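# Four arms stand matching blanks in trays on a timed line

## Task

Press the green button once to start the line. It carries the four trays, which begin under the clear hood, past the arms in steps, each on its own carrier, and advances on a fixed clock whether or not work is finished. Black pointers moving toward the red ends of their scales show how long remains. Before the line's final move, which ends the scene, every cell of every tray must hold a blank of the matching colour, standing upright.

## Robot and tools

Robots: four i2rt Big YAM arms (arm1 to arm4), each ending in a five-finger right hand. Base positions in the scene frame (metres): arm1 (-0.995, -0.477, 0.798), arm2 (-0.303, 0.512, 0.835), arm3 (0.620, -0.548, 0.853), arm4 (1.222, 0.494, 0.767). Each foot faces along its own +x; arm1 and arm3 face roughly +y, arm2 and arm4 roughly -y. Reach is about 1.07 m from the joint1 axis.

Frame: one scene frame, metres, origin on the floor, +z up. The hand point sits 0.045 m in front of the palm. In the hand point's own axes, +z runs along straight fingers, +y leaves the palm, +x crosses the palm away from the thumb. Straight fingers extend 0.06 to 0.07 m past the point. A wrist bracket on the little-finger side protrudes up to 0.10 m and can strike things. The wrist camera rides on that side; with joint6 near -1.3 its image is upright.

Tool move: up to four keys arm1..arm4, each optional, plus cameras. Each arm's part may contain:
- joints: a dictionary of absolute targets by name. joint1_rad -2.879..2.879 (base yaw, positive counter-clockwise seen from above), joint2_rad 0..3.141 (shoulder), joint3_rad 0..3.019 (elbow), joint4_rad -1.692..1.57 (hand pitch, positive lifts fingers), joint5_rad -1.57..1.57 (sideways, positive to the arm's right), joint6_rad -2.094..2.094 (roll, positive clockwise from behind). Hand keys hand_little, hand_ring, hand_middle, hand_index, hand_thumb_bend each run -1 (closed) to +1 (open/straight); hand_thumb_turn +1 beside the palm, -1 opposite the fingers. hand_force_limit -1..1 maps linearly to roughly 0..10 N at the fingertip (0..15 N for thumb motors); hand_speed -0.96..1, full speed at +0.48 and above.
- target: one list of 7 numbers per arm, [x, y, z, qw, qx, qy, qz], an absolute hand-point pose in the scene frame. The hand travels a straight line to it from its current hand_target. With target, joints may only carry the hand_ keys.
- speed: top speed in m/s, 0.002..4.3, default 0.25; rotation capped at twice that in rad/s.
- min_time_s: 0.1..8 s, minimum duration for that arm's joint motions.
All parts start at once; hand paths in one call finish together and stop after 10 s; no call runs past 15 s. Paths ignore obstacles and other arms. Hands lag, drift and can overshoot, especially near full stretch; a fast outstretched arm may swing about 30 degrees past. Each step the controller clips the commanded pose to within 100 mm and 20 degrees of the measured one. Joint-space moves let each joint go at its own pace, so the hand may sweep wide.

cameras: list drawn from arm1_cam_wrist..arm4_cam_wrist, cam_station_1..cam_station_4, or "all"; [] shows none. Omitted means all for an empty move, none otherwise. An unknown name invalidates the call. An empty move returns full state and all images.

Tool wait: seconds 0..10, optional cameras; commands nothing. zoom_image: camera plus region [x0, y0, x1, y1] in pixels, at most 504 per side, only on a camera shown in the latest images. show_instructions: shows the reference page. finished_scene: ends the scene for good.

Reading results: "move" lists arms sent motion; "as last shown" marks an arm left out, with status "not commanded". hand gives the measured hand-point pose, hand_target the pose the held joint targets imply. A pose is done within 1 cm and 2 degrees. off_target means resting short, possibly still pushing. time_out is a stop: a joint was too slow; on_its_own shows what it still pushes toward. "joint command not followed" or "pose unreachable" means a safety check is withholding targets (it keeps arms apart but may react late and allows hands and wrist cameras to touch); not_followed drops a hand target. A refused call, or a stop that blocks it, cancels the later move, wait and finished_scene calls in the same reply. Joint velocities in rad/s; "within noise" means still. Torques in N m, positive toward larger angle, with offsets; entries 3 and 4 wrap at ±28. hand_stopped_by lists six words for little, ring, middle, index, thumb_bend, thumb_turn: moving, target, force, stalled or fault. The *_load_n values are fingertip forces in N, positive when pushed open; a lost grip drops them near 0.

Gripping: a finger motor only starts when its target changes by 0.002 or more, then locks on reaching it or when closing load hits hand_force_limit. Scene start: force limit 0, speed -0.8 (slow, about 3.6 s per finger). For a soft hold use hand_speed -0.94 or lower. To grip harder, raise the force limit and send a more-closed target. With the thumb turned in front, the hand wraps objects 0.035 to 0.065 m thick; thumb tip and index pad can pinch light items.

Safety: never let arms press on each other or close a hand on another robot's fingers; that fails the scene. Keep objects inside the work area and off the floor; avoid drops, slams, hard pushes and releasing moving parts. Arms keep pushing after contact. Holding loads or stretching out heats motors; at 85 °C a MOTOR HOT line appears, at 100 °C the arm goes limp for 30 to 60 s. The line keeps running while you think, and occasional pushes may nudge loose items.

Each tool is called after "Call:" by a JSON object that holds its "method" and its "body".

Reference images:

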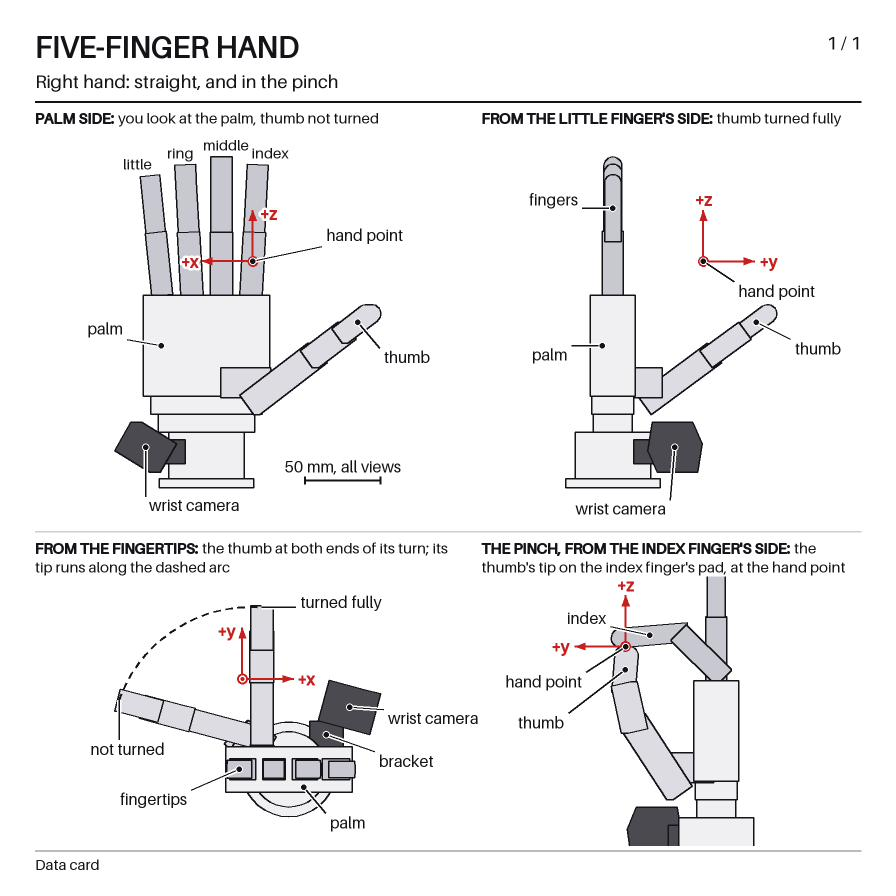

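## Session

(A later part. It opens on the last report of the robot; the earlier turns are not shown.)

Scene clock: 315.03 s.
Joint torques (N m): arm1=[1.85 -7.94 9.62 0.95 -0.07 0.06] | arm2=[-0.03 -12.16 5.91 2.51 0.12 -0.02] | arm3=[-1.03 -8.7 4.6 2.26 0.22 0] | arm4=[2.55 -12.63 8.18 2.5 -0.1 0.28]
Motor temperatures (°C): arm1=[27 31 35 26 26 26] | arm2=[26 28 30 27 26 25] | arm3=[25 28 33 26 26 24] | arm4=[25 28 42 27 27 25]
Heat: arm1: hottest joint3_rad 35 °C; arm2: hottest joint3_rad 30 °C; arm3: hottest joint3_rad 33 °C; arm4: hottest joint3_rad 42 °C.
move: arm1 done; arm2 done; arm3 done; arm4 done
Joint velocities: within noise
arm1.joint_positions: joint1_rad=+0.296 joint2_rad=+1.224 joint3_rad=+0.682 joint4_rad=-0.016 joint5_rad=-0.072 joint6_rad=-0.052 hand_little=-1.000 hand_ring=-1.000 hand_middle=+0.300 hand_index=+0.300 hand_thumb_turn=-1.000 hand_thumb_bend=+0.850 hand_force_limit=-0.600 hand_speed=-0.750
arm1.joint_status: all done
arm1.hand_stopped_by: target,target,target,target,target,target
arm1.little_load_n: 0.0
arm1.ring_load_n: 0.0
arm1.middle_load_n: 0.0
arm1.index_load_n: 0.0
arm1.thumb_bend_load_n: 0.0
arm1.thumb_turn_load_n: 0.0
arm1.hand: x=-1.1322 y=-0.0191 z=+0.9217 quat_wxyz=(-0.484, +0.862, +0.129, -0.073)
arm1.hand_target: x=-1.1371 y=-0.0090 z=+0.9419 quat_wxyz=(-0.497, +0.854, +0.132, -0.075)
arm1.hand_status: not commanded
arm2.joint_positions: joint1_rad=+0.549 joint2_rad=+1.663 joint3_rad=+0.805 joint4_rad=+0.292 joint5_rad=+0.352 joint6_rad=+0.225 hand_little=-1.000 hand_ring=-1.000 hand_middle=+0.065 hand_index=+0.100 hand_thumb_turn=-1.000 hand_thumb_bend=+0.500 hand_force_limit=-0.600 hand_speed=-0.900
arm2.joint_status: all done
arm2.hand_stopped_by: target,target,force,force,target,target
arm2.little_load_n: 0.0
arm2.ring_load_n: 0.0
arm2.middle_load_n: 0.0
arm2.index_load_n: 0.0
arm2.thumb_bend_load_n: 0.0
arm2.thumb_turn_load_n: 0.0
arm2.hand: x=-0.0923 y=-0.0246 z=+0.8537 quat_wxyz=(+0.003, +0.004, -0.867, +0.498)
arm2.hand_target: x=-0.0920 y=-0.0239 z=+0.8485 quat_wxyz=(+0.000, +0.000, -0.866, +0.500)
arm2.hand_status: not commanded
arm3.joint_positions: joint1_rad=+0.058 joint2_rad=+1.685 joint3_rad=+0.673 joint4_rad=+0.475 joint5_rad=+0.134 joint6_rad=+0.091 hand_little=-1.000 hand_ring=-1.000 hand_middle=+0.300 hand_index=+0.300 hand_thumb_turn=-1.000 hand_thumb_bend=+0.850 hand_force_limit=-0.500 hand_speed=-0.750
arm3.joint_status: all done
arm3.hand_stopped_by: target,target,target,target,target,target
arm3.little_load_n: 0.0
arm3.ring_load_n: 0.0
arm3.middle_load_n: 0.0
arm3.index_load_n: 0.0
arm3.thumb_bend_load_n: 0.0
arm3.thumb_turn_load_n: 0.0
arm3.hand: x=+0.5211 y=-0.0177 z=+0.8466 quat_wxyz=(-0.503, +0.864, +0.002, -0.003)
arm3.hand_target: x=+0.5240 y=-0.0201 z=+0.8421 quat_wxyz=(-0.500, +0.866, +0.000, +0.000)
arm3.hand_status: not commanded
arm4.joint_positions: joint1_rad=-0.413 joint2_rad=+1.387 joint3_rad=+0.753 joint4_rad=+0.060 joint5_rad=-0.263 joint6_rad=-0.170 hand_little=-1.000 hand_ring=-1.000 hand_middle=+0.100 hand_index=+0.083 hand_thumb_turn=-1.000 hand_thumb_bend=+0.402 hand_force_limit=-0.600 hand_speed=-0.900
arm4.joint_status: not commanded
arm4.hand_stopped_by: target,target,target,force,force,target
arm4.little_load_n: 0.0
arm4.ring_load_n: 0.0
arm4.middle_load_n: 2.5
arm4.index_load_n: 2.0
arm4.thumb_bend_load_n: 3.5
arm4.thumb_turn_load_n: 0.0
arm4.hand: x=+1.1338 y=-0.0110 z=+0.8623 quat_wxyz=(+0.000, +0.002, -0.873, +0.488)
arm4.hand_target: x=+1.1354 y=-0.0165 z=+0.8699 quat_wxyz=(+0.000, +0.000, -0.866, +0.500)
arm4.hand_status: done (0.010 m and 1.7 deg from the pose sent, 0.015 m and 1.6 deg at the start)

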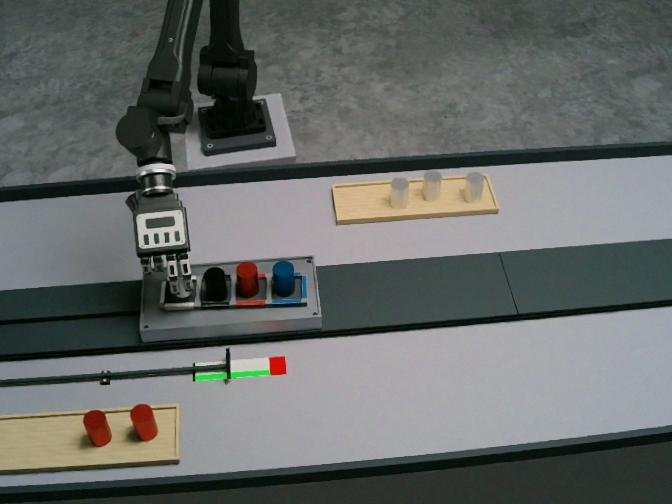

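Call:
{"method": "move", "body": {"arm1": {"target": [-1.137, -0.15, 0.95, 0.4997, -0.8654, 0.0325, -0.0189], "speed": 0.15}, "arm2": {"joints": {"hand_thumb_bend": 0.85, "hand_index": 0.3, "hand_middle": 0.3, "hand_speed": -0.75}}, "arm3": {"target": [0.524, -0.022, 0.935, 0.5, -0.866, 0, 0], "speed": 0.12}, "arm4": {"target": [1.124, -0.018, 0.869, 0, 0, -0.866, 0.5], "speed": 0.08}, "cameras": ["cam_station_2", "cam_station_3", "cam_station_4"]}}

Call:
{"method": "zoom_image", "body": {"camera": "cam_station_3", "region": [400, 225, 520, 325]}}

Call:
{"method": "zoom_image", "body": {"camera": "cam_station_4", "region": [120, 220, 240, 320]}}

Scene clock: 318.03 s.
Joint torques (N m): arm1=[1.79 -2.78 7.75 0.83 0.48 0.2] | arm2=[-0.03 -12.16 5.91 2.51 0.12 -0.02] | arm3=[-1.14 -8.41 9.17 1.42 0.17 0] | arm4=[1.2 -11.11 9.09 2.29 -0.52 0.11]
Motor temperatures (°C): arm1=[27 31 35 26 26 26] | arm2=[26 28 30 27 26 25] | arm3=[25 28 33 26 26 24] | arm4=[25 28 41 27 27 25]
Heat: arm1: hottest joint3_rad 35 °C; arm2: hottest joint3_rad 30 °C; arm3: hottest joint3_rad 33 °C; arm4: hottest joint3_rad 41 °C.
move: arm1 off_target; arm2 done; arm3 off_target; arm4 off_target
Joint velocities: within noise
arm1.joint_positions: joint1_rad=+0.683 joint2_rad=+0.781 joint3_rad=+0.506 joint4_rad=-0.350 joint5_rad=+0.552 joint6_rad=+0.334 hand_little=-1.000 hand_ring=-1.000 hand_middle=+0.300 hand_index=+0.300 hand_thumb_turn=-1.000 hand_thumb_bend=+0.850 hand_force_limit=-0.600 hand_speed=-0.750
arm1.joint_status: not commanded
arm1.hand_stopped_by: target,target,target,target,target,target
arm1.little_load_n: 0.0
arm1.ring_load_n: 0.0
arm1.middle_load_n: 0.0
arm1.index_load_n: 0.0
arm1.thumb_bend_load_n: 0.0
arm1.thumb_turn_load_n: 0.0
arm1.hand: x=-1.1421 y=-0.1489 z=+0.9498 quat_wxyz=(-0.503, +0.864, -0.014, +0.017)
arm1.hand_target: x=-1.1423 y=-0.1512 z=+0.9505 quat_wxyz=(-0.501, +0.865, -0.017, +0.016)
arm1.hand_status: off_target (0.005 m and 2.1 deg from the pose sent, 0.134 m and 21.4 deg at the start)
arm2.joint_positions: joint1_rad=+0.549 joint2_rad=+1.663 joint3_rad=+0.805 joint4_rad=+0.292 joint5_rad=+0.352 joint6_rad=+0.225 hand_little=-1.000 hand_ring=-1.000 hand_middle=+0.300 hand_index=+0.300 hand_thumb_turn=-1.000 hand_thumb_bend=+0.850 hand_force_limit=-0.600 hand_speed=-0.750
arm2.joint_status: all done
arm2.hand_stopped_by: target,target,target,target,target,target
arm2.little_load_n: 0.0
arm2.ring_load_n: 0.0
arm2.middle_load_n: 0.0
arm2.index_load_n: 0.0
arm2.thumb_bend_load_n: 0.0
arm2.thumb_turn_load_n: 0.0
arm2.hand: x=-0.0923 y=-0.0246 z=+0.8537 quat_wxyz=(+0.003, +0.004, -0.867, +0.498)
arm2.hand_target: x=-0.0920 y=-0.0239 z=+0.8485 quat_wxyz=(+0.000, +0.000, -0.866, +0.500)
arm2.hand_status: not commanded
arm3.joint_positions: joint1_rad=+0.058 joint2_rad=+1.460 joint3_rad=+0.698 joint4_rad=+0.184 joint5_rad=+0.134 joint6_rad=+0.091 hand_little=-1.000 hand_ring=-1.000 hand_middle=+0.300 hand_index=+0.300 hand_thumb_turn=-1.000 hand_thumb_bend=+0.850 hand_force_limit=-0.500 hand_speed=-0.750
arm3.joint_status: not commanded
arm3.hand_stopped_by: target,target,target,target,target,target
arm3.little_load_n: 0.0
arm3.ring_load_n: 0.0
arm3.middle_load_n: 0.0
arm3.index_load_n: 0.5
arm3.thumb_bend_load_n: 0.0
arm3.thumb_turn_load_n: 0.0
arm3.hand: x=+0.5238 y=-0.0377 z=+0.9136 quat_wxyz=(-0.485, +0.874, +0.003, +0.000)
arm3.hand_target: x=+0.5240 y=-0.0221 z=+0.9344 quat_wxyz=(-0.500, +0.866, +0.000, +0.000)
arm3.hand_status: off_target (0.026 m and 2.0 deg from the pose sent, 0.089 m and 0.5 deg at the start)
arm4.joint_positions: joint1_rad=-0.413 joint2_rad=+1.390 joint3_rad=+0.753 joint4_rad=+0.060 joint5_rad=-0.277 joint6_rad=-0.170 hand_little=-1.000 hand_ring=-1.000 hand_middle=+0.100 hand_index=+0.083 hand_thumb_turn=-1.000 hand_thumb_bend=+0.402 hand_force_limit=-0.600 hand_speed=-0.900
arm4.joint_status: not commanded
arm4.hand_stopped_by: target,target,target,force,force,target
arm4.little_load_n: 0.0
arm4.ring_load_n: 0.0
arm4.middle_load_n: 2.5
arm4.index_load_n: 2.0
arm4.thumb_bend_load_n: 3.5
arm4.thumb_turn_load_n: 0.0
arm4.hand: x=+1.1365 y=-0.0109 z=+0.8613 quat_wxyz=(-0.007, +0.005, -0.873, +0.487)
arm4.hand_target: x=+1.1311 y=-0.0191 z=+0.8691 quat_wxyz=(-0.003, +0.006, -0.866, +0.500)
arm4.hand_status: off_target (0.016 m and 1.9 deg from the pose sent, 0.014 m and 1.7 deg at the start)

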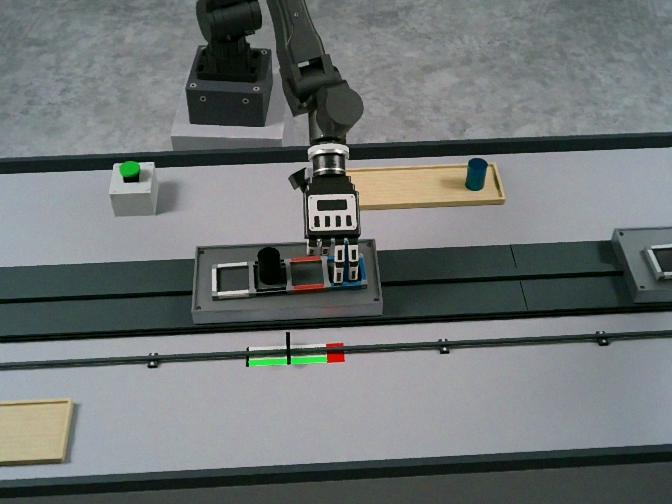

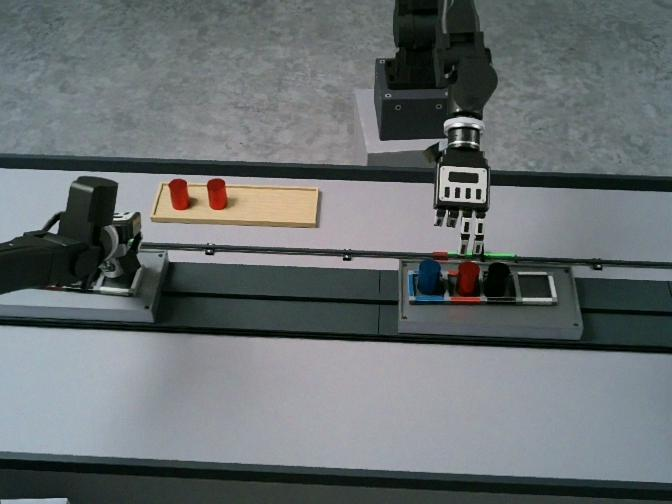

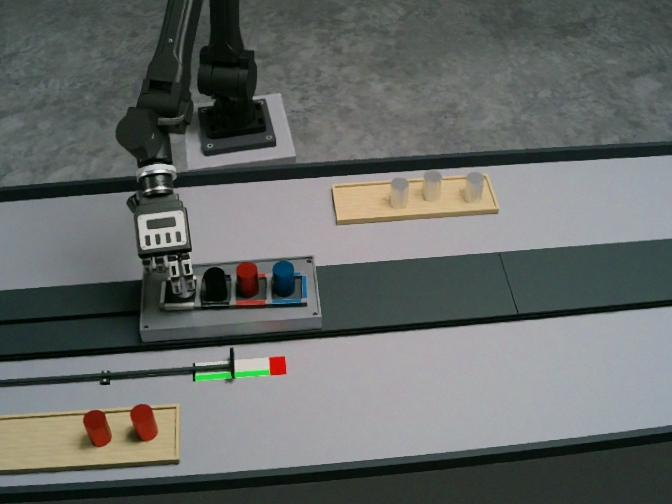

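Scaled by 4.200.

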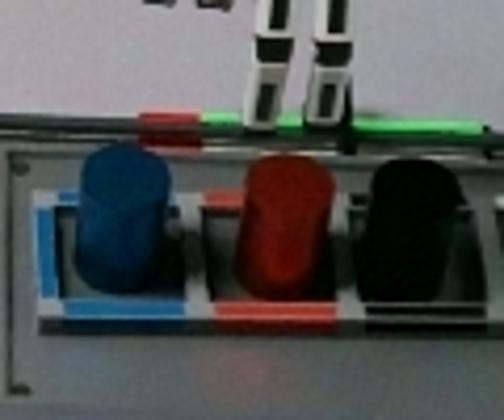

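Scaled by 4.200.

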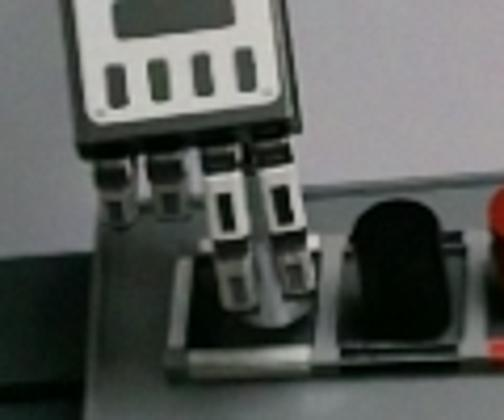

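Call:
{"method": "move", "body": {"arm2": {"target": [-0.092, -0.020, 0.94, 0, 0, -0.866, 0.5], "speed": 0.12}, "arm3": {"target": [0.524, -0.14, 0.97, 0.5, -0.866, 0, 0], "speed": 0.15}, "arm4": {"joints": {"joint1_rad": -0.435, "joint5_rad": -0.268}, "min_time_s": 0.5}, "cameras": ["cam_station_2", "cam_station_4"]}}

Call:
{"method": "zoom_image", "body": {"camera": "cam_station_2", "region": [280, 210, 400, 310]}}

Call:
{"method": "zoom_image", "body": {"camera": "cam_station_4", "region": [120, 220, 240, 320]}}

Scene clock: 320.17 s.
Joint torques (N m): arm1=[1.85 -2.78 7.73 0.83 0.48 0.2] | arm2=[0.03 -12.04 12.07 0.66 0.14 -0.02] | arm3=[0.21 -3.9 6.82 1.44 0.25 0.2] | arm4=[0.62 -10.52 9.17 2.41 -0.08 0.11]
Motor temperatures (°C): arm1=[27 31 35 26 26 26] | arm2=[26 28 30 27 26 25] | arm3=[25 28 33 26 26 24] | arm4=[25 28 41 27 27 25]
Heat: arm1: hottest joint3_rad 35 °C; arm2: hottest joint3_rad 30 °C; arm3: hottest joint3_rad 33 °C; arm4: hottest joint3_rad 41 °C.
move: arm2 off_target; arm3 off_target; arm4 done
Joint velocities: within noise
arm1: as last shown
arm1.joint_positions: joint1_rad=+0.683 joint2_rad=+0.781 joint3_rad=+0.506 joint4_rad=-0.350 joint5_rad=+0.552 joint6_rad=+0.336 hand_little=-1.000 hand_ring=-1.000 hand_middle=+0.300 hand_index=+0.300 hand_thumb_turn=-1.000 hand_thumb_bend=+0.850 hand_force_limit=-0.600 hand_speed=-0.750
arm1.middle_load_n: -0.5
arm1.hand: x=-1.1422 y=-0.1489 z=+0.9499 quat_wxyz=(-0.503, +0.864, -0.015, +0.016)
arm1.hand_target: x=-1.1424 y=-0.1512 z=+0.9505 quat_wxyz=(-0.501, +0.865, -0.017, +0.016)
arm2.joint_positions: joint1_rad=+0.549 joint2_rad=+1.482 joint3_rad=+0.828 joint4_rad=+0.062 joint5_rad=+0.352 joint6_rad=+0.225 hand_little=-1.000 hand_ring=-1.000 hand_middle=+0.300 hand_index=+0.300 hand_thumb_turn=-1.000 hand_thumb_bend=+0.850 hand_force_limit=-0.600 hand_speed=-0.750
arm2.joint_status: not commanded
arm2.hand_stopped_by: target,target,target,target,target,target
arm2.little_load_n: 0.0
arm2.ring_load_n: 0.0
arm2.middle_load_n: 0.0
arm2.index_load_n: 0.0
arm2.thumb_bend_load_n: 0.0
arm2.thumb_turn_load_n: 0.0
arm2.hand: x=-0.0995 y=-0.0064 z=+0.9177 quat_wxyz=(+0.007, +0.006, -0.873, +0.487)
arm2.hand_target: x=-0.0920 y=-0.0201 z=+0.9390 quat_wxyz=(+0.000, +0.000, -0.866, +0.500)
arm2.hand_status: off_target (0.027 m and 2.0 deg from the pose sent, 0.086 m and 0.6 deg at the start)
arm3.joint_positions: joint1_rad=+0.094 joint2_rad=+1.038 joint3_rad=+0.524 joint4_rad=-0.018 joint5_rad=+0.188 joint6_rad=+0.105 hand_little=-1.000 hand_ring=-1.000 hand_middle=+0.300 hand_index=+0.300 hand_thumb_turn=-1.000 hand_thumb_bend=+0.850 hand_force_limit=-0.500 hand_speed=-0.750
arm3.joint_status: not commanded
arm3.hand_stopped_by: target,target,target,target,target,target
arm3.little_load_n: 0.0
arm3.ring_load_n: 0.0
arm3.middle_load_n: 0.0
arm3.index_load_n: 0.0
arm3.thumb_bend_load_n: 0.0
arm3.thumb_turn_load_n: 0.0
arm3.hand: x=+0.5338 y=-0.1320 z=+0.9747 quat_wxyz=(-0.507, +0.862, -0.003, +0.008)
arm3.hand_target: x=+0.5302 y=-0.1374 z=+0.9702 quat_wxyz=(-0.500, +0.866, -0.005, +0.004)
arm3.hand_status: off_target (0.014 m and 1.3 deg from the pose sent, 0.117 m and 2.0 deg at the start)
arm4.joint_positions: joint1_rad=-0.431 joint2_rad=+1.390 joint3_rad=+0.753 joint4_rad=+0.060 joint5_rad=-0.271 joint6_rad=-0.170 hand_little=-1.000 hand_ring=-1.000 hand_middle=+0.100 hand_index=+0.083 hand_thumb_turn=-1.000 hand_thumb_bend=+0.402 hand_force_limit=-0.600 hand_speed=-0.900
arm4.joint_status: all done
arm4.hand_stopped_by: target,target,target,force,force,target
arm4.little_load_n: 0.0
arm4.ring_load_n: 0.0
arm4.middle_load_n: 2.0
arm4.index_load_n: 2.0
arm4.thumb_bend_load_n: 3.5
arm4.thumb_turn_load_n: 0.0
arm4.hand: x=+1.1260 y=-0.0092 z=+0.8611 quat_wxyz=(+0.001, -0.004, -0.873, +0.487)
arm4.hand_target: x=+1.1192 y=-0.0174 z=+0.8685 quat_wxyz=(+0.008, -0.006, -0.867, +0.499)
arm4.hand_status: not commanded

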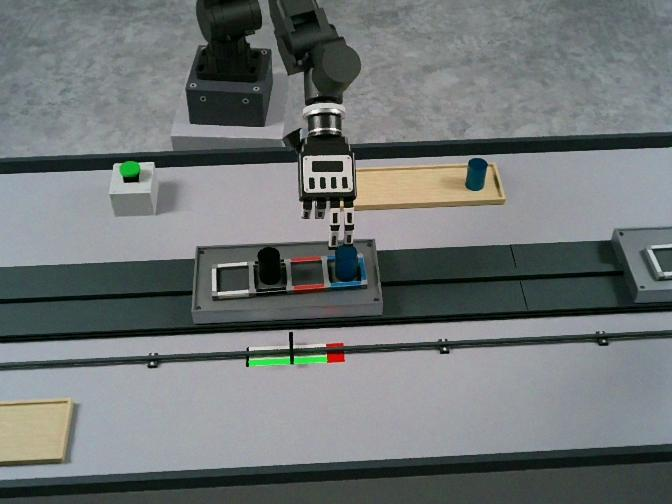

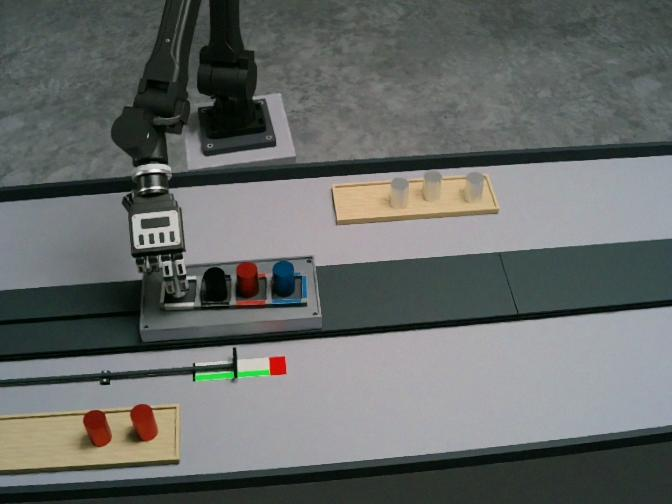

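Scaled by 4.200.

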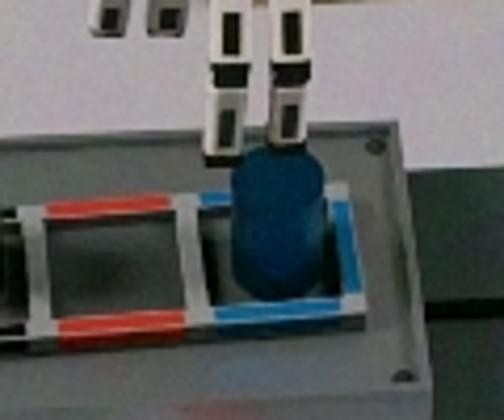

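Scaled by 4.200.

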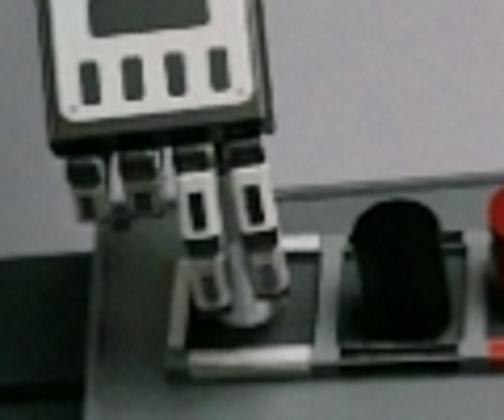

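Call:
{"method": "move", "body": {"arm2": {"target": [-0.092, 0.10, 0.97, 0, 0, -0.866, 0.5], "speed": 0.15}, "arm3": {"target": [0.965, -0.242, 0.93, 0.5, -0.866, 0, 0], "speed": 0.25}, "arm4": {"joints": {"joint1_rad": -0.423, "joint5_rad": -0.27}, "min_time_s": 0.5}, "cameras": ["cam_station_4"]}}

Call:
{"method": "zoom_image", "body": {"camera": "cam_station_4", "region": [120, 220, 240, 320]}}

Scene clock: 323.33 s.
Joint torques (N m): arm1=[1.79 -2.84 7.75 0.83 0.48 0.2] | arm2=[0.56 -7.24 7.97 0.66 0.27 0] | arm3=[-0.32 -7.24 9.33 0.77 -0.6 -0.16] | arm4=[2.14 -11.11 9.14 2.29 -0.14 0.1]
Motor temperatures (°C): arm1=[27 31 36 26 26 26] | arm2=[26 28 30 27 26 25] | arm3=[25 28 33 25 26 24] | arm4=[25 28 41 27 27 25]
Heat: arm1: hottest joint3_rad 36 °C; arm2: hottest joint3_rad 30 °C; arm3: hottest joint3_rad 33 °C; arm4: hottest joint3_rad 41 °C.
move: arm2 off_target; arm3 off_target; arm4 done
Joint velocities: within noise
arm1: as last shown
arm1.middle_load_n: 0.0
arm1.index_load_n: -0.5
arm2.joint_positions: joint1_rad=+0.682 joint2_rad=+1.140 joint3_rad=+0.677 joint4_rad=-0.109 joint5_rad=+0.475 joint6_rad=+0.308 hand_little=-1.000 hand_ring=-1.000 hand_middle=+0.300 hand_index=+0.300 hand_thumb_turn=-1.000 hand_thumb_bend=+0.850 hand_force_limit=-0.600 hand_speed=-0.750
arm2.joint_status: not commanded
arm2.hand_stopped_by: target,target,target,target,target,target
arm2.little_load_n: 0.0
arm2.ring_load_n: 0.0
arm2.middle_load_n: 0.0
arm2.index_load_n: 0.0
arm2.thumb_bend_load_n: 0.0
arm2.thumb_turn_load_n: 0.0
arm2.hand: x=-0.0951 y=+0.0897 z=+0.9772 quat_wxyz=(+0.000, -0.003, -0.861, +0.509)
arm2.hand_target: x=-0.0965 y=+0.0972 z=+0.9706 quat_wxyz=(+0.003, -0.003, -0.866, +0.501)
arm2.hand_status: off_target (0.013 m and 1.2 deg from the pose sent, 0.119 m and 2.0 deg at the start)
arm3.joint_positions: joint1_rad=-1.258 joint2_rad=+1.490 joint3_rad=+0.810 joint4_rad=-0.302 joint5_rad=-0.906 joint6_rad=-0.787 hand_little=-1.000 hand_ring=-1.000 hand_middle=+0.300 hand_index=+0.300 hand_thumb_turn=-1.000 hand_thumb_bend=+0.850 hand_force_limit=-0.500 hand_speed=-0.750
arm3.joint_status: not commanded
arm3.hand_stopped_by: target,target,target,target,target,target
arm3.little_load_n: 0.0
arm3.ring_load_n: 0.0
arm3.middle_load_n: 0.0
arm3.index_load_n: 0.0
arm3.thumb_bend_load_n: 0.0
arm3.thumb_turn_load_n: 0.0
arm3.hand: x=+0.9448 y=-0.2500 z=+0.9216 quat_wxyz=(-0.499, +0.866, -0.028, -0.020)
arm3.hand_target: x=+0.9589 y=-0.2429 z=+0.9325 quat_wxyz=(-0.505, +0.863, -0.014, -0.009)
arm3.hand_status: off_target (0.023 m and 3.9 deg from the pose sent, 0.447 m and 1.3 deg at the start)
arm4.joint_positions: joint1_rad=-0.431 joint2_rad=+1.390 joint3_rad=+0.753 joint4_rad=+0.060 joint5_rad=-0.271 joint6_rad=-0.170 hand_little=-1.000 hand_ring=-1.000 hand_middle=+0.100 hand_index=+0.083 hand_thumb_turn=-1.000 hand_thumb_bend=+0.402 hand_force_limit=-0.600 hand_speed=-0.900
arm4.joint_status: all done
arm4.hand_stopped_by: target,target,target,force,force,target
arm4.little_load_n: 0.0
arm4.ring_load_n: 0.0
arm4.middle_load_n: 2.5
arm4.index_load_n: 2.0
arm4.thumb_bend_load_n: 3.5
arm4.thumb_turn_load_n: 0.5
arm4.hand: x=+1.1260 y=-0.0092 z=+0.8611 quat_wxyz=(+0.001, -0.004, -0.873, +0.487)
arm4.hand_target: x=+1.1257 y=-0.0186 z=+0.8687 quat_wxyz=(+0.003, +0.000, -0.867, +0.499)
arm4.hand_status: not commanded

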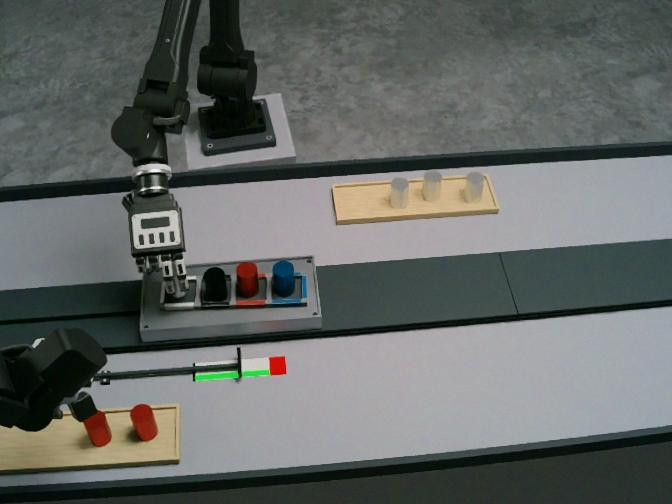

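Scaled by 4.200.

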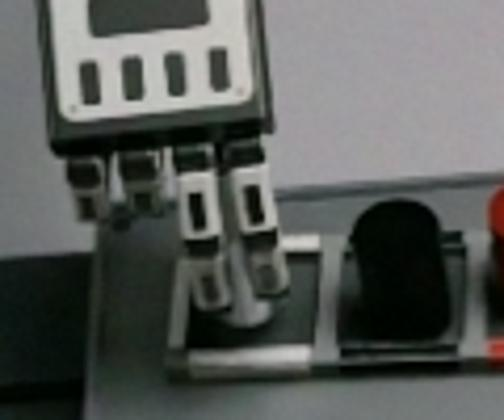

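Call:
{"method": "move", "body": {"arm4": {"target": [1.131, -0.016, 0.858, 0, 0, -0.866, 0.5], "speed": 0.05}, "arm3": {"target": [0.974, -0.237, 0.86, 0.5, -0.866, 0, 0], "speed": 0.12, "joints": {"hand_thumb_bend": 0.9, "hand_index": 0.25, "hand_middle": 0.25, "hand_speed": -0.5}}, "arm2": {"target": [0.13, 0.22, 0.95, 0, 0, -0.866, 0.5], "speed": 0.2}, "cameras": ["cam_station_4", "cam_station_3", "arm3_cam_wrist"]}}

Call:
{"method": "zoom_image", "body": {"camera": "cam_station_4", "region": [120, 220, 240, 320]}}

Call:
{"method": "zoom_image", "body": {"camera": "cam_station_3", "region": [130, 150, 250, 250]}}

Scene clock: 326.07 s.
Joint torques (N m): arm1=[1.79 -2.84 7.73 0.83 0.48 0.2] | arm2=[-0.32 -10.46 12.38 0.08 0.73 0] | arm3=[-0.09 -8.47 6.48 2.18 -0.24 -0.17] | arm4=[2.26 -11.11 7.58 2.88 -0.18 0.19]
Motor temperatures (°C): arm1=[27 31 36 26 26 26] | arm2=[26 28 30 27 26 25] | arm3=[25 28 33 25 26 24] | arm4=[25 28 41 27 27 25]
Heat: arm1: hottest joint3_rad 36 °C; arm2: hottest joint3_rad 30 °C; arm3: hottest joint3_rad 33 °C; arm4: hottest joint3_rad 41 °C.
move: arm2 off_target; arm3 off_target; arm4 done
Joint velocities: within noise
arm1: as last shown
arm1.index_load_n: 0.0
arm2.joint_positions: joint1_rad=+1.342 joint2_rad=+1.455 joint3_rad=+0.919 joint4_rad=-0.488 joint5_rad=+0.943 joint6_rad=+0.895 hand_little=-1.000 hand_ring=-1.000 hand_middle=+0.300 hand_index=+0.300 hand_thumb_turn=-1.000 hand_thumb_bend=+0.850 hand_force_limit=-0.600 hand_speed=-0.750
arm2.joint_status: not commanded
arm2.hand_stopped_by: target,target,target,target,target,target
arm2.little_load_n: 0.0
arm2.ring_load_n: 0.0
arm2.middle_load_n: 0.0
arm2.index_load_n: 0.0
arm2.thumb_bend_load_n: 0.0
arm2.thumb_turn_load_n: 0.0
arm2.hand: x=+0.1144 y=+0.2294 z=+0.9337 quat_wxyz=(+0.014, +0.018, -0.867, +0.499)
arm2.hand_target: x=+0.1283 y=+0.2213 z=+0.9506 quat_wxyz=(+0.004, +0.006, -0.863, +0.505)
arm2.hand_status: off_target (0.024 m and 2.6 deg from the pose sent, 0.262 m and 1.2 deg at the start)
arm3.joint_positions: joint1_rad=-1.258 joint2_rad=+1.665 joint3_rad=+0.810 joint4_rad=-0.137 joint5_rad=-0.905 joint6_rad=-0.826 hand_little=-1.000 hand_ring=-1.000 hand_middle=+0.250 hand_index=+0.250 hand_thumb_turn=-1.000 hand_thumb_bend=+0.900 hand_force_limit=-0.500 hand_speed=-0.500
arm3.joint_status: all done
arm3.hand_stopped_by: target,target,target,target,target,target
arm3.little_load_n: 0.0
arm3.ring_load_n: 0.0
arm3.middle_load_n: 0.0
arm3.index_load_n: 0.0
arm3.thumb_bend_load_n: 0.0
arm3.thumb_turn_load_n: 0.0
arm3.hand: x=+0.9639 y=-0.2427 z=+0.8596 quat_wxyz=(-0.497, +0.867, -0.014, -0.013)
arm3.hand_target: x=+0.9731 y=-0.2378 z=+0.8599 quat_wxyz=(-0.500, +0.866, +0.000, +0.000)
arm3.hand_status: off_target (0.012 m and 2.2 deg from the pose sent, 0.069 m and 3.9 deg at the start)
arm4.joint_positions: joint1_rad=-0.431 joint2_rad=+1.402 joint3_rad=+0.746 joint4_rad=+0.091 joint5_rad=-0.271 joint6_rad=-0.170 hand_little=-1.000 hand_ring=-1.000 hand_middle=+0.100 hand_index=+0.083 hand_thumb_turn=-1.000 hand_thumb_bend=+0.402 hand_force_limit=-0.600 hand_speed=-0.900
arm4.joint_status: not commanded
arm4.hand_stopped_by: target,target,target,force,force,target
arm4.little_load_n: 0.0
arm4.ring_load_n: 0.0
arm4.middle_load_n: 2.5
arm4.index_load_n: 2.0
arm4.thumb_bend_load_n: 3.5
arm4.thumb_turn_load_n: 0.0
arm4.hand: x=+1.1253 y=-0.0113 z=+0.8569 quat_wxyz=(+0.002, -0.003, -0.871, +0.491)
arm4.hand_target: x=+1.1273 y=-0.0154 z=+0.8580 quat_wxyz=(+0.002, -0.003, -0.866, +0.500)
arm4.hand_status: done (0.007 m and 1.2 deg from the pose sent, 0.009 m and 1.8 deg at the start)
pictures: arm3_cam_wrist, cam_station_3, cam_station_4
arm3_cam_wrist: T_world_to_cam=[[0.23845, -0.4513, -0.85992, 0.40576], [-0.8033, -0.58926, 0.0865, 0.55099], [-0.54576, 0.67015, -0.50304, 1.23965]] pos_world=[1.0224, -0.32295, 0.92486]

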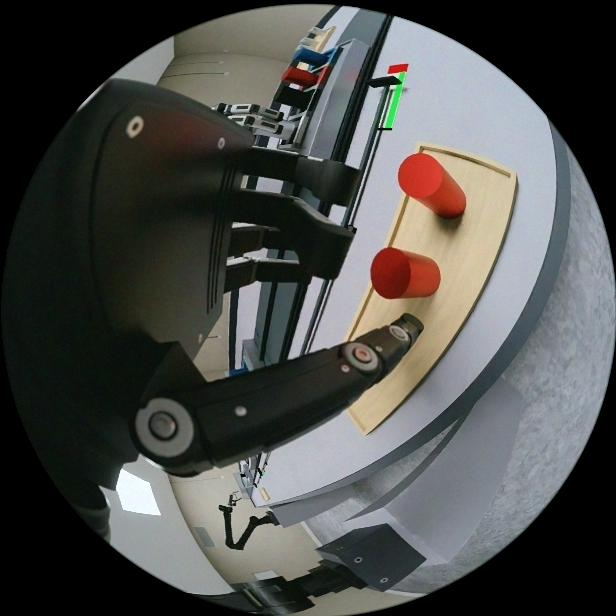

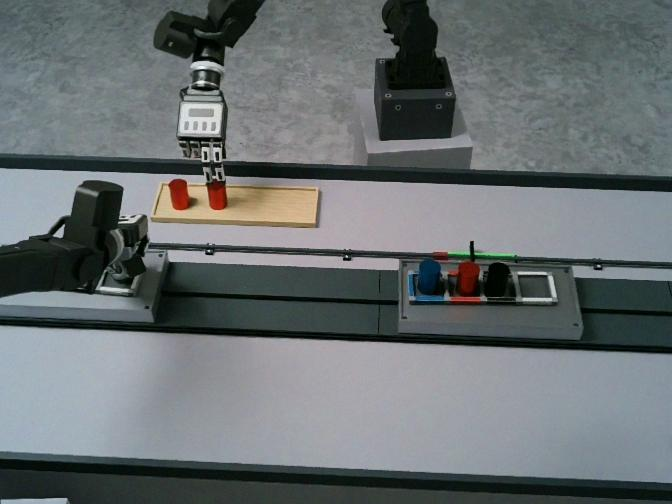

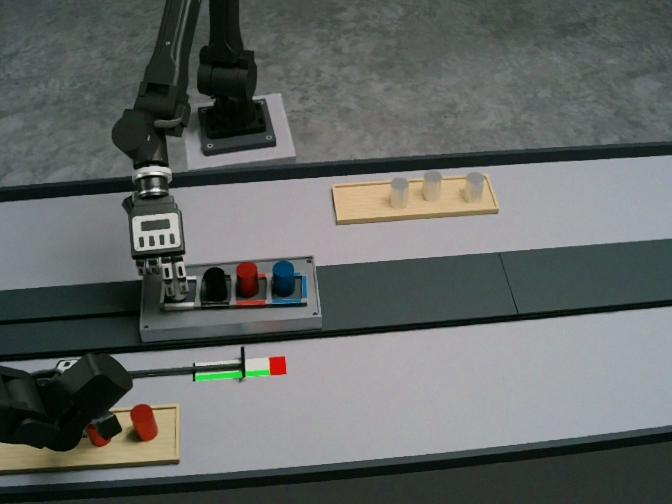

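Scaled by 4.200.

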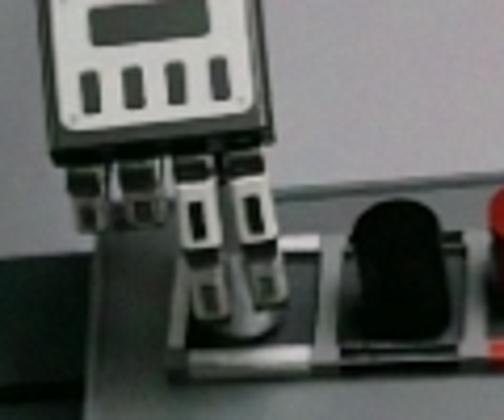

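Scaled by 4.200.

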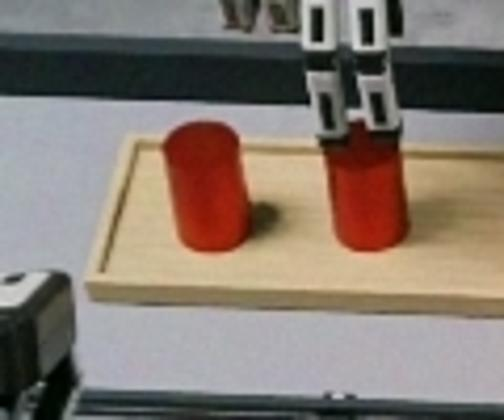

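Call:
{"method": "move", "body": {"arm4": {"joints": {"joint1_rad": -0.415, "joint5_rad": -0.271}, "min_time_s": 0.5}, "arm3": {"target": [0.980, -0.237, 0.848, 0.5, -0.866, 0, 0], "speed": 0.12}, "arm2": {"target": [0.170, 0.217, 0.87, 0, 0, -0.866, 0.5], "speed": 0.15, "joints": {"hand_thumb_bend": 0.9, "hand_index": 0.25, "hand_middle": 0.25, "hand_speed": -0.5}}, "cameras": ["cam_station_4", "cam_station_3", "arm3_cam_wrist", "cam_station_2"]}}

Call:
{"method": "zoom_image", "body": {"camera": "cam_station_4", "region": [120, 220, 240, 320]}}

Call:
{"method": "zoom_image", "body": {"camera": "cam_station_3", "region": [130, 150, 250, 250]}}

Scene clock: 328.70 s.
Joint torques (N m): arm1=[1.79 -2.78 7.75 0.83 0.48 0.2] | arm2=[0.5 -13.27 10.67 1.44 0.74 0] | arm3=[-0.56 -8.47 7.06 2.14 -0.38 -0.17] | arm4=[2.2 -11.16 7.75 2.86 -0.27 0.21]
Motor temperatures (°C): arm1=[27 31 36 26 26 26] | arm2=[26 28 30 27 26 25] | arm3=[25 28 33 25 26 24] | arm4=[25 28 40 27 27 25]
Heat: arm1: hottest joint3_rad 36 °C; arm2: hottest joint3_rad 30 °C; arm3: hottest joint3_rad 33 °C; arm4: hottest joint3_rad 40 °C.
move: arm2 off_target; arm3 off_target; arm4 done
Joint velocities: within noise
arm1: as last shown
arm2.joint_positions: joint1_rad=+1.342 joint2_rad=+1.677 joint3_rad=+0.950 joint4_rad=-0.363 joint5_rad=+0.944 joint6_rad=+0.958 hand_little=-1.000 hand_ring=-1.000 hand_middle=+0.250 hand_index=+0.250 hand_thumb_turn=-1.000 hand_thumb_bend=+0.900 hand_force_limit=-0.600 hand_speed=-0.500
arm2.joint_status: all done
arm2.hand_stopped_by: target,target,target,target,target,target
arm2.little_load_n: 0.0
arm2.ring_load_n: 0.0
arm2.middle_load_n: 0.0
arm2.index_load_n: 0.0
arm2.thumb_bend_load_n: 0.0
arm2.thumb_turn_load_n: 0.0
arm2.hand: x=+0.1415 y=+0.2191 z=+0.8540 quat_wxyz=(+0.026, +0.006, -0.872, +0.489)
arm2.hand_target: x=+0.1656 y=+0.2127 z=+0.8711 quat_wxyz=(+0.000, -0.009, -0.866, +0.500)
arm2.hand_status: off_target (0.033 m and 3.4 deg from the pose sent, 0.085 m and 2.6 deg at the start)
arm3.joint_positions: joint1_rad=-1.258 joint2_rad=+1.702 joint3_rad=+0.810 joint4_rad=-0.114 joint5_rad=-0.905 joint6_rad=-0.833 hand_little=-1.000 hand_ring=-1.000 hand_middle=+0.250 hand_index=+0.250 hand_thumb_turn=-1.000 hand_thumb_bend=+0.900 hand_force_limit=-0.500 hand_speed=-0.500
arm3.joint_status: not commanded
arm3.hand_stopped_by: target,target,target,target,target,target
arm3.little_load_n: 0.0
arm3.ring_load_n: 0.0
arm3.middle_load_n: 0.0
arm3.index_load_n: 0.0
arm3.thumb_bend_load_n: 0.0
arm3.thumb_turn_load_n: 0.0
arm3.hand: x=+0.9643 y=-0.2427 z=+0.8454 quat_wxyz=(-0.495, +0.869, -0.014, -0.017)
arm3.hand_target: x=+0.9795 y=-0.2375 z=+0.8482 quat_wxyz=(-0.500, +0.866, +0.000, +0.000)
arm3.hand_status: off_target (0.017 m and 2.6 deg from the pose sent, 0.021 m and 2.2 deg at the start)
arm4.joint_positions: joint1_rad=-0.423 joint2_rad=+1.402 joint3_rad=+0.746 joint4_rad=+0.091 joint5_rad=-0.271 joint6_rad=-0.170 hand_little=-1.000 hand_ring=-1.000 hand_middle=+0.100 hand_index=+0.083 hand_thumb_turn=-1.000 hand_thumb_bend=+0.402 hand_force_limit=-0.600 hand_speed=-0.900
arm4.joint_status: all done
arm4.hand_stopped_by: target,target,target,force,force,target
arm4.little_load_n: -0.5
arm4.ring_load_n: 0.0
arm4.middle_load_n: 2.0
arm4.index_load_n: 2.0
arm4.thumb_bend_load_n: 3.5
arm4.thumb_turn_load_n: 0.0
arm4.hand: x=+1.1292 y=-0.0120 z=+0.8569 quat_wxyz=(+0.000, +0.000, -0.871, +0.491)
arm4.hand_target: x=+1.1319 y=-0.0162 z=+0.8581 quat_wxyz=(-0.001, +0.001, -0.866, +0.500)
arm4.hand_status: not commanded
pictures: arm3_cam_wrist, cam_station_2, cam_station_3, cam_station_4
arm3_cam_wrist: T_world_to_cam=[[0.23513, -0.4551, -0.85884, 0.39493], [-0.80037, -0.592, 0.09458, 0.54223], [-0.55147, 0.66515, -0.50344, 1.23741]] pos_world=[1.02353, -0.32233, 0.91086]

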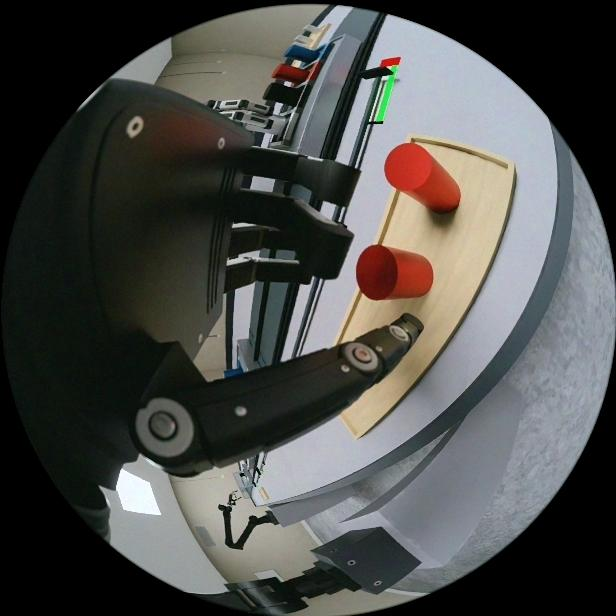

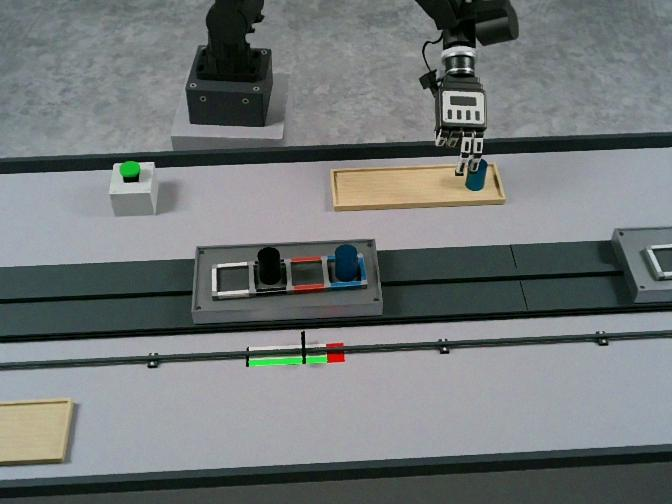

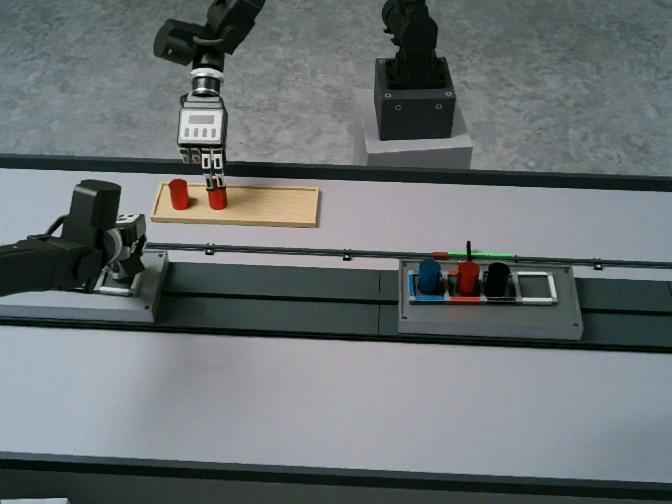

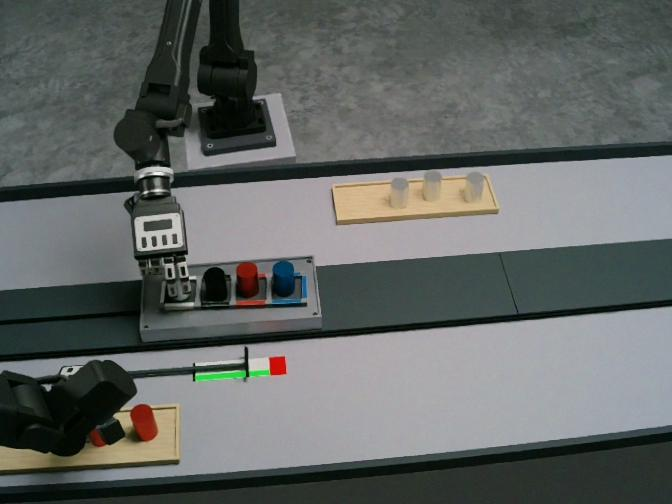

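Scaled by 4.200.

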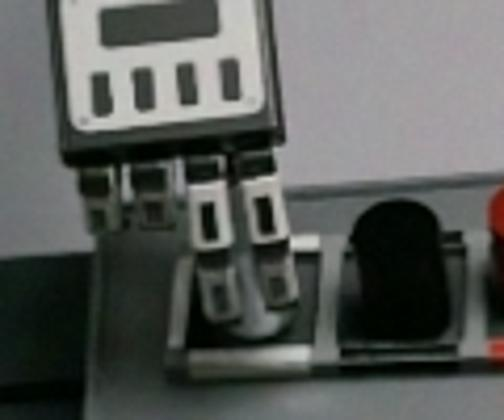

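Scaled by 4.200.

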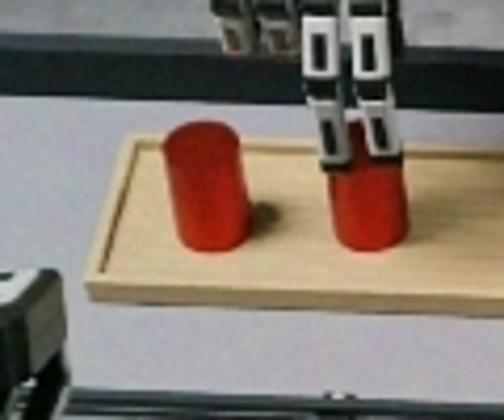

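Call:
{"method": "move", "body": {"arm4": {"target": [1.132, -0.014, 0.842, 0, 0, -0.866, 0.5], "speed": 0.05}, "arm3": {"target": [0.988, -0.236, 0.850, 0.5, -0.866, 0, 0], "speed": 0.12}, "arm2": {"target": [0.178, 0.217, 0.868, 0, 0, -0.866, 0.5], "speed": 0.15}, "cameras": ["cam_station_4", "cam_station_2", "arm2_cam_wrist", "arm3_cam_wrist"]}}

Call:
{"method": "zoom_image", "body": {"camera": "cam_station_4", "region": [120, 220, 240, 320]}}

Call:
{"method": "zoom_image", "body": {"camera": "cam_station_2", "region": [400, 120, 520, 220]}}

Scene clock: 330.93 s.
Joint torques (N m): arm1=[1.85 -2.84 7.75 0.83 0.48 0.2] | arm2=[0.56 -13.04 10.71 1.18 0.75 -0.05] | arm3=[-1.08 -8.53 7.82 1.32 -0.5 -0.17] | arm4=[1.49 -10.7 7.21 2.61 -0.17 0.15]
Motor temperatures (°C): arm1=[27 30 36 26 26 26] | arm2=[26 28 30 27 26 25] | arm3=[25 28 33 25 26 24] | arm4=[25 28 40 27 27 25]
Heat: arm1: hottest joint3_rad 36 °C; arm2: hottest joint3_rad 30 °C; arm3: hottest joint3_rad 33 °C; arm4: hottest joint3_rad 40 °C.
move: arm2 off_target; arm3 off_target; arm4 done
Joint velocities: within noise
arm1: as last shown
arm1.thumb_bend_load_n: -0.5
arm2.joint_positions: joint1_rad=+1.357 joint2_rad=+1.694 joint3_rad=+0.976 joint4_rad=-0.363 joint5_rad=+0.948 joint6_rad=+0.958 hand_little=-1.000 hand_ring=-1.000 hand_middle=+0.250 hand_index=+0.250 hand_thumb_turn=-1.000 hand_thumb_bend=+0.900 hand_force_limit=-0.600 hand_speed=-0.500
arm2.joint_status: not commanded
arm2.hand_stopped_by: target,target,target,target,target,target
arm2.little_load_n: 0.0
arm2.ring_load_n: 0.5
arm2.middle_load_n: 0.0
arm2.index_load_n: 0.0
arm2.thumb_bend_load_n: 0.0
arm2.thumb_turn_load_n: 0.0
arm2.hand: x=+0.1555 y=+0.2220 z=+0.8558 quat_wxyz=(+0.019, +0.011, -0.871, +0.492)
arm2.hand_target: x=+0.1773 y=+0.2169 z=+0.8687 quat_wxyz=(+0.000, +0.000, -0.866, +0.500)
arm2.hand_status: off_target (0.026 m and 2.7 deg from the pose sent, 0.039 m and 3.4 deg at the start)
arm3.joint_positions: joint1_rad=-1.258 joint2_rad=+1.711 joint3_rad=+0.825 joint4_rad=-0.114 joint5_rad=-0.905 joint6_rad=-0.840 hand_little=-1.000 hand_ring=-1.000 hand_middle=+0.250 hand_index=+0.250 hand_thumb_turn=-1.000 hand_thumb_bend=+0.900 hand_force_limit=-0.500 hand_speed=-0.500
arm3.joint_status: not commanded
arm3.hand_stopped_by: target,target,target,target,target,target
arm3.little_load_n: 0.0
arm3.ring_load_n: 0.5
arm3.middle_load_n: 0.0
arm3.index_load_n: 0.0
arm3.thumb_bend_load_n: 0.0
arm3.thumb_turn_load_n: 0.0
arm3.hand: x=+0.9706 y=-0.2401 z=+0.8461 quat_wxyz=(-0.496, +0.868, -0.009, -0.013)
arm3.hand_target: x=+0.9879 y=-0.2363 z=+0.8504 quat_wxyz=(-0.500, +0.866, +0.000, +0.000)
arm3.hand_status: off_target (0.018 m and 1.9 deg from the pose sent, 0.025 m and 2.6 deg at the start)
arm4.joint_positions: joint1_rad=-0.423 joint2_rad=+1.425 joint3_rad=+0.723 joint4_rad=+0.144 joint5_rad=-0.271 joint6_rad=-0.166 hand_little=-1.000 hand_ring=-1.000 hand_middle=+0.100 hand_index=+0.083 hand_thumb_turn=-1.000 hand_thumb_bend=+0.402 hand_force_limit=-0.600 hand_speed=-0.900
arm4.joint_status: not commanded
arm4.hand_stopped_by: target,target,target,force,force,target
arm4.little_load_n: 0.0
arm4.ring_load_n: 0.5
arm4.middle_load_n: 2.5
arm4.index_load_n: 2.0
arm4.thumb_bend_load_n: 3.5
arm4.thumb_turn_load_n: 0.5
arm4.hand: x=+1.1297 y=-0.0114 z=+0.8446 quat_wxyz=(+0.000, -0.001, -0.869, +0.495)
arm4.hand_target: x=+1.1323 y=-0.0139 z=+0.8425 quat_wxyz=(-0.001, -0.002, -0.866, +0.500)
arm4.hand_status: done (0.004 m and 0.7 deg from the pose sent, 0.015 m and 1.1 deg at the start)
pictures: arm2_cam_wrist, arm3_cam_wrist, cam_station_2, cam_station_4
arm2_cam_wrist: T_world_to_cam=[[-0.26738, 0.51467, -0.81463, 0.62294], [0.87664, 0.48087, 0.01608, -0.24449], [0.4, -0.70984, -0.57976, 0.70879]] pos_world=[0.09737, 0.30008, 0.92233]
arm3_cam_wrist: T_world_to_cam=[[0.24593, -0.45215, -0.85737, 0.38411], [-0.79954, -0.59467, 0.08427, 0.55599], [-0.54796, 0.66478, -0.50776, 1.23958]] pos_world=[1.02931, -0.31973, 0.91187]

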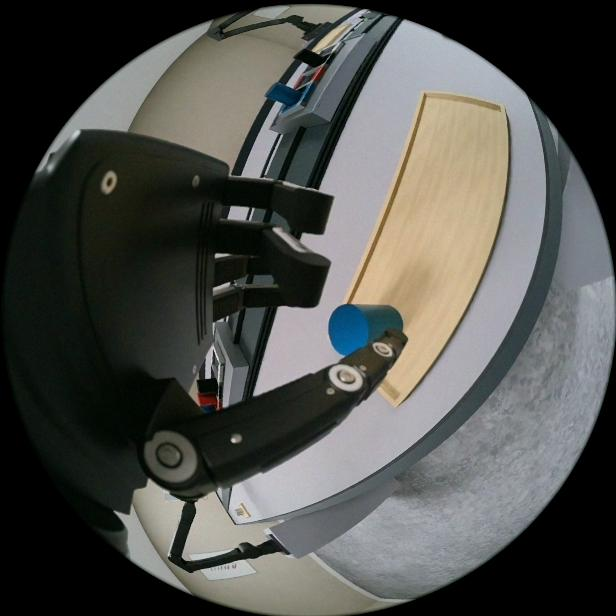

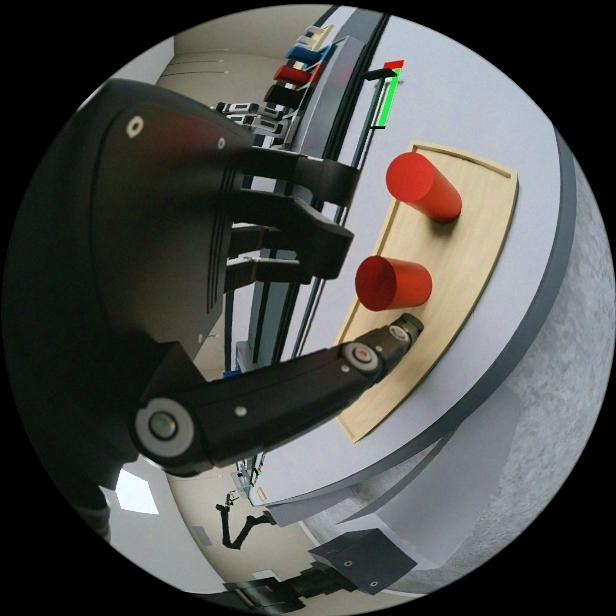

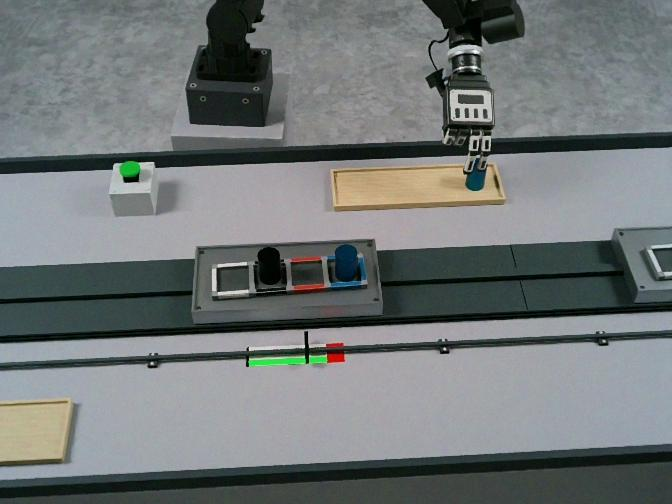

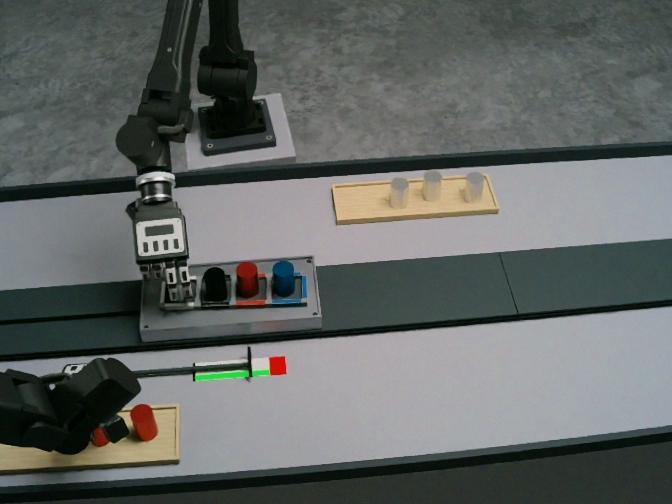

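Scaled by 4.200.

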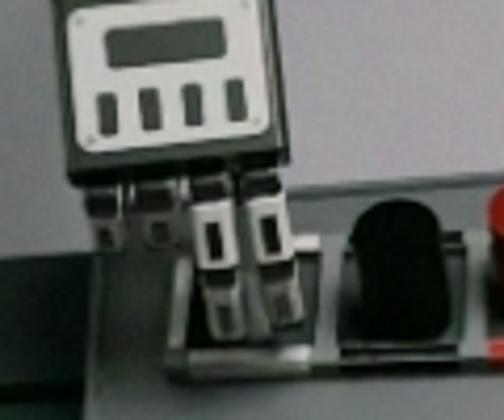

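Scaled by 4.200.

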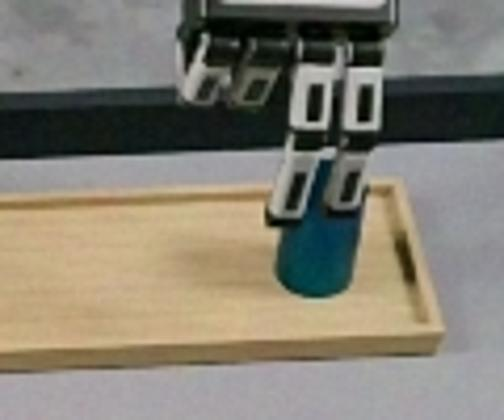

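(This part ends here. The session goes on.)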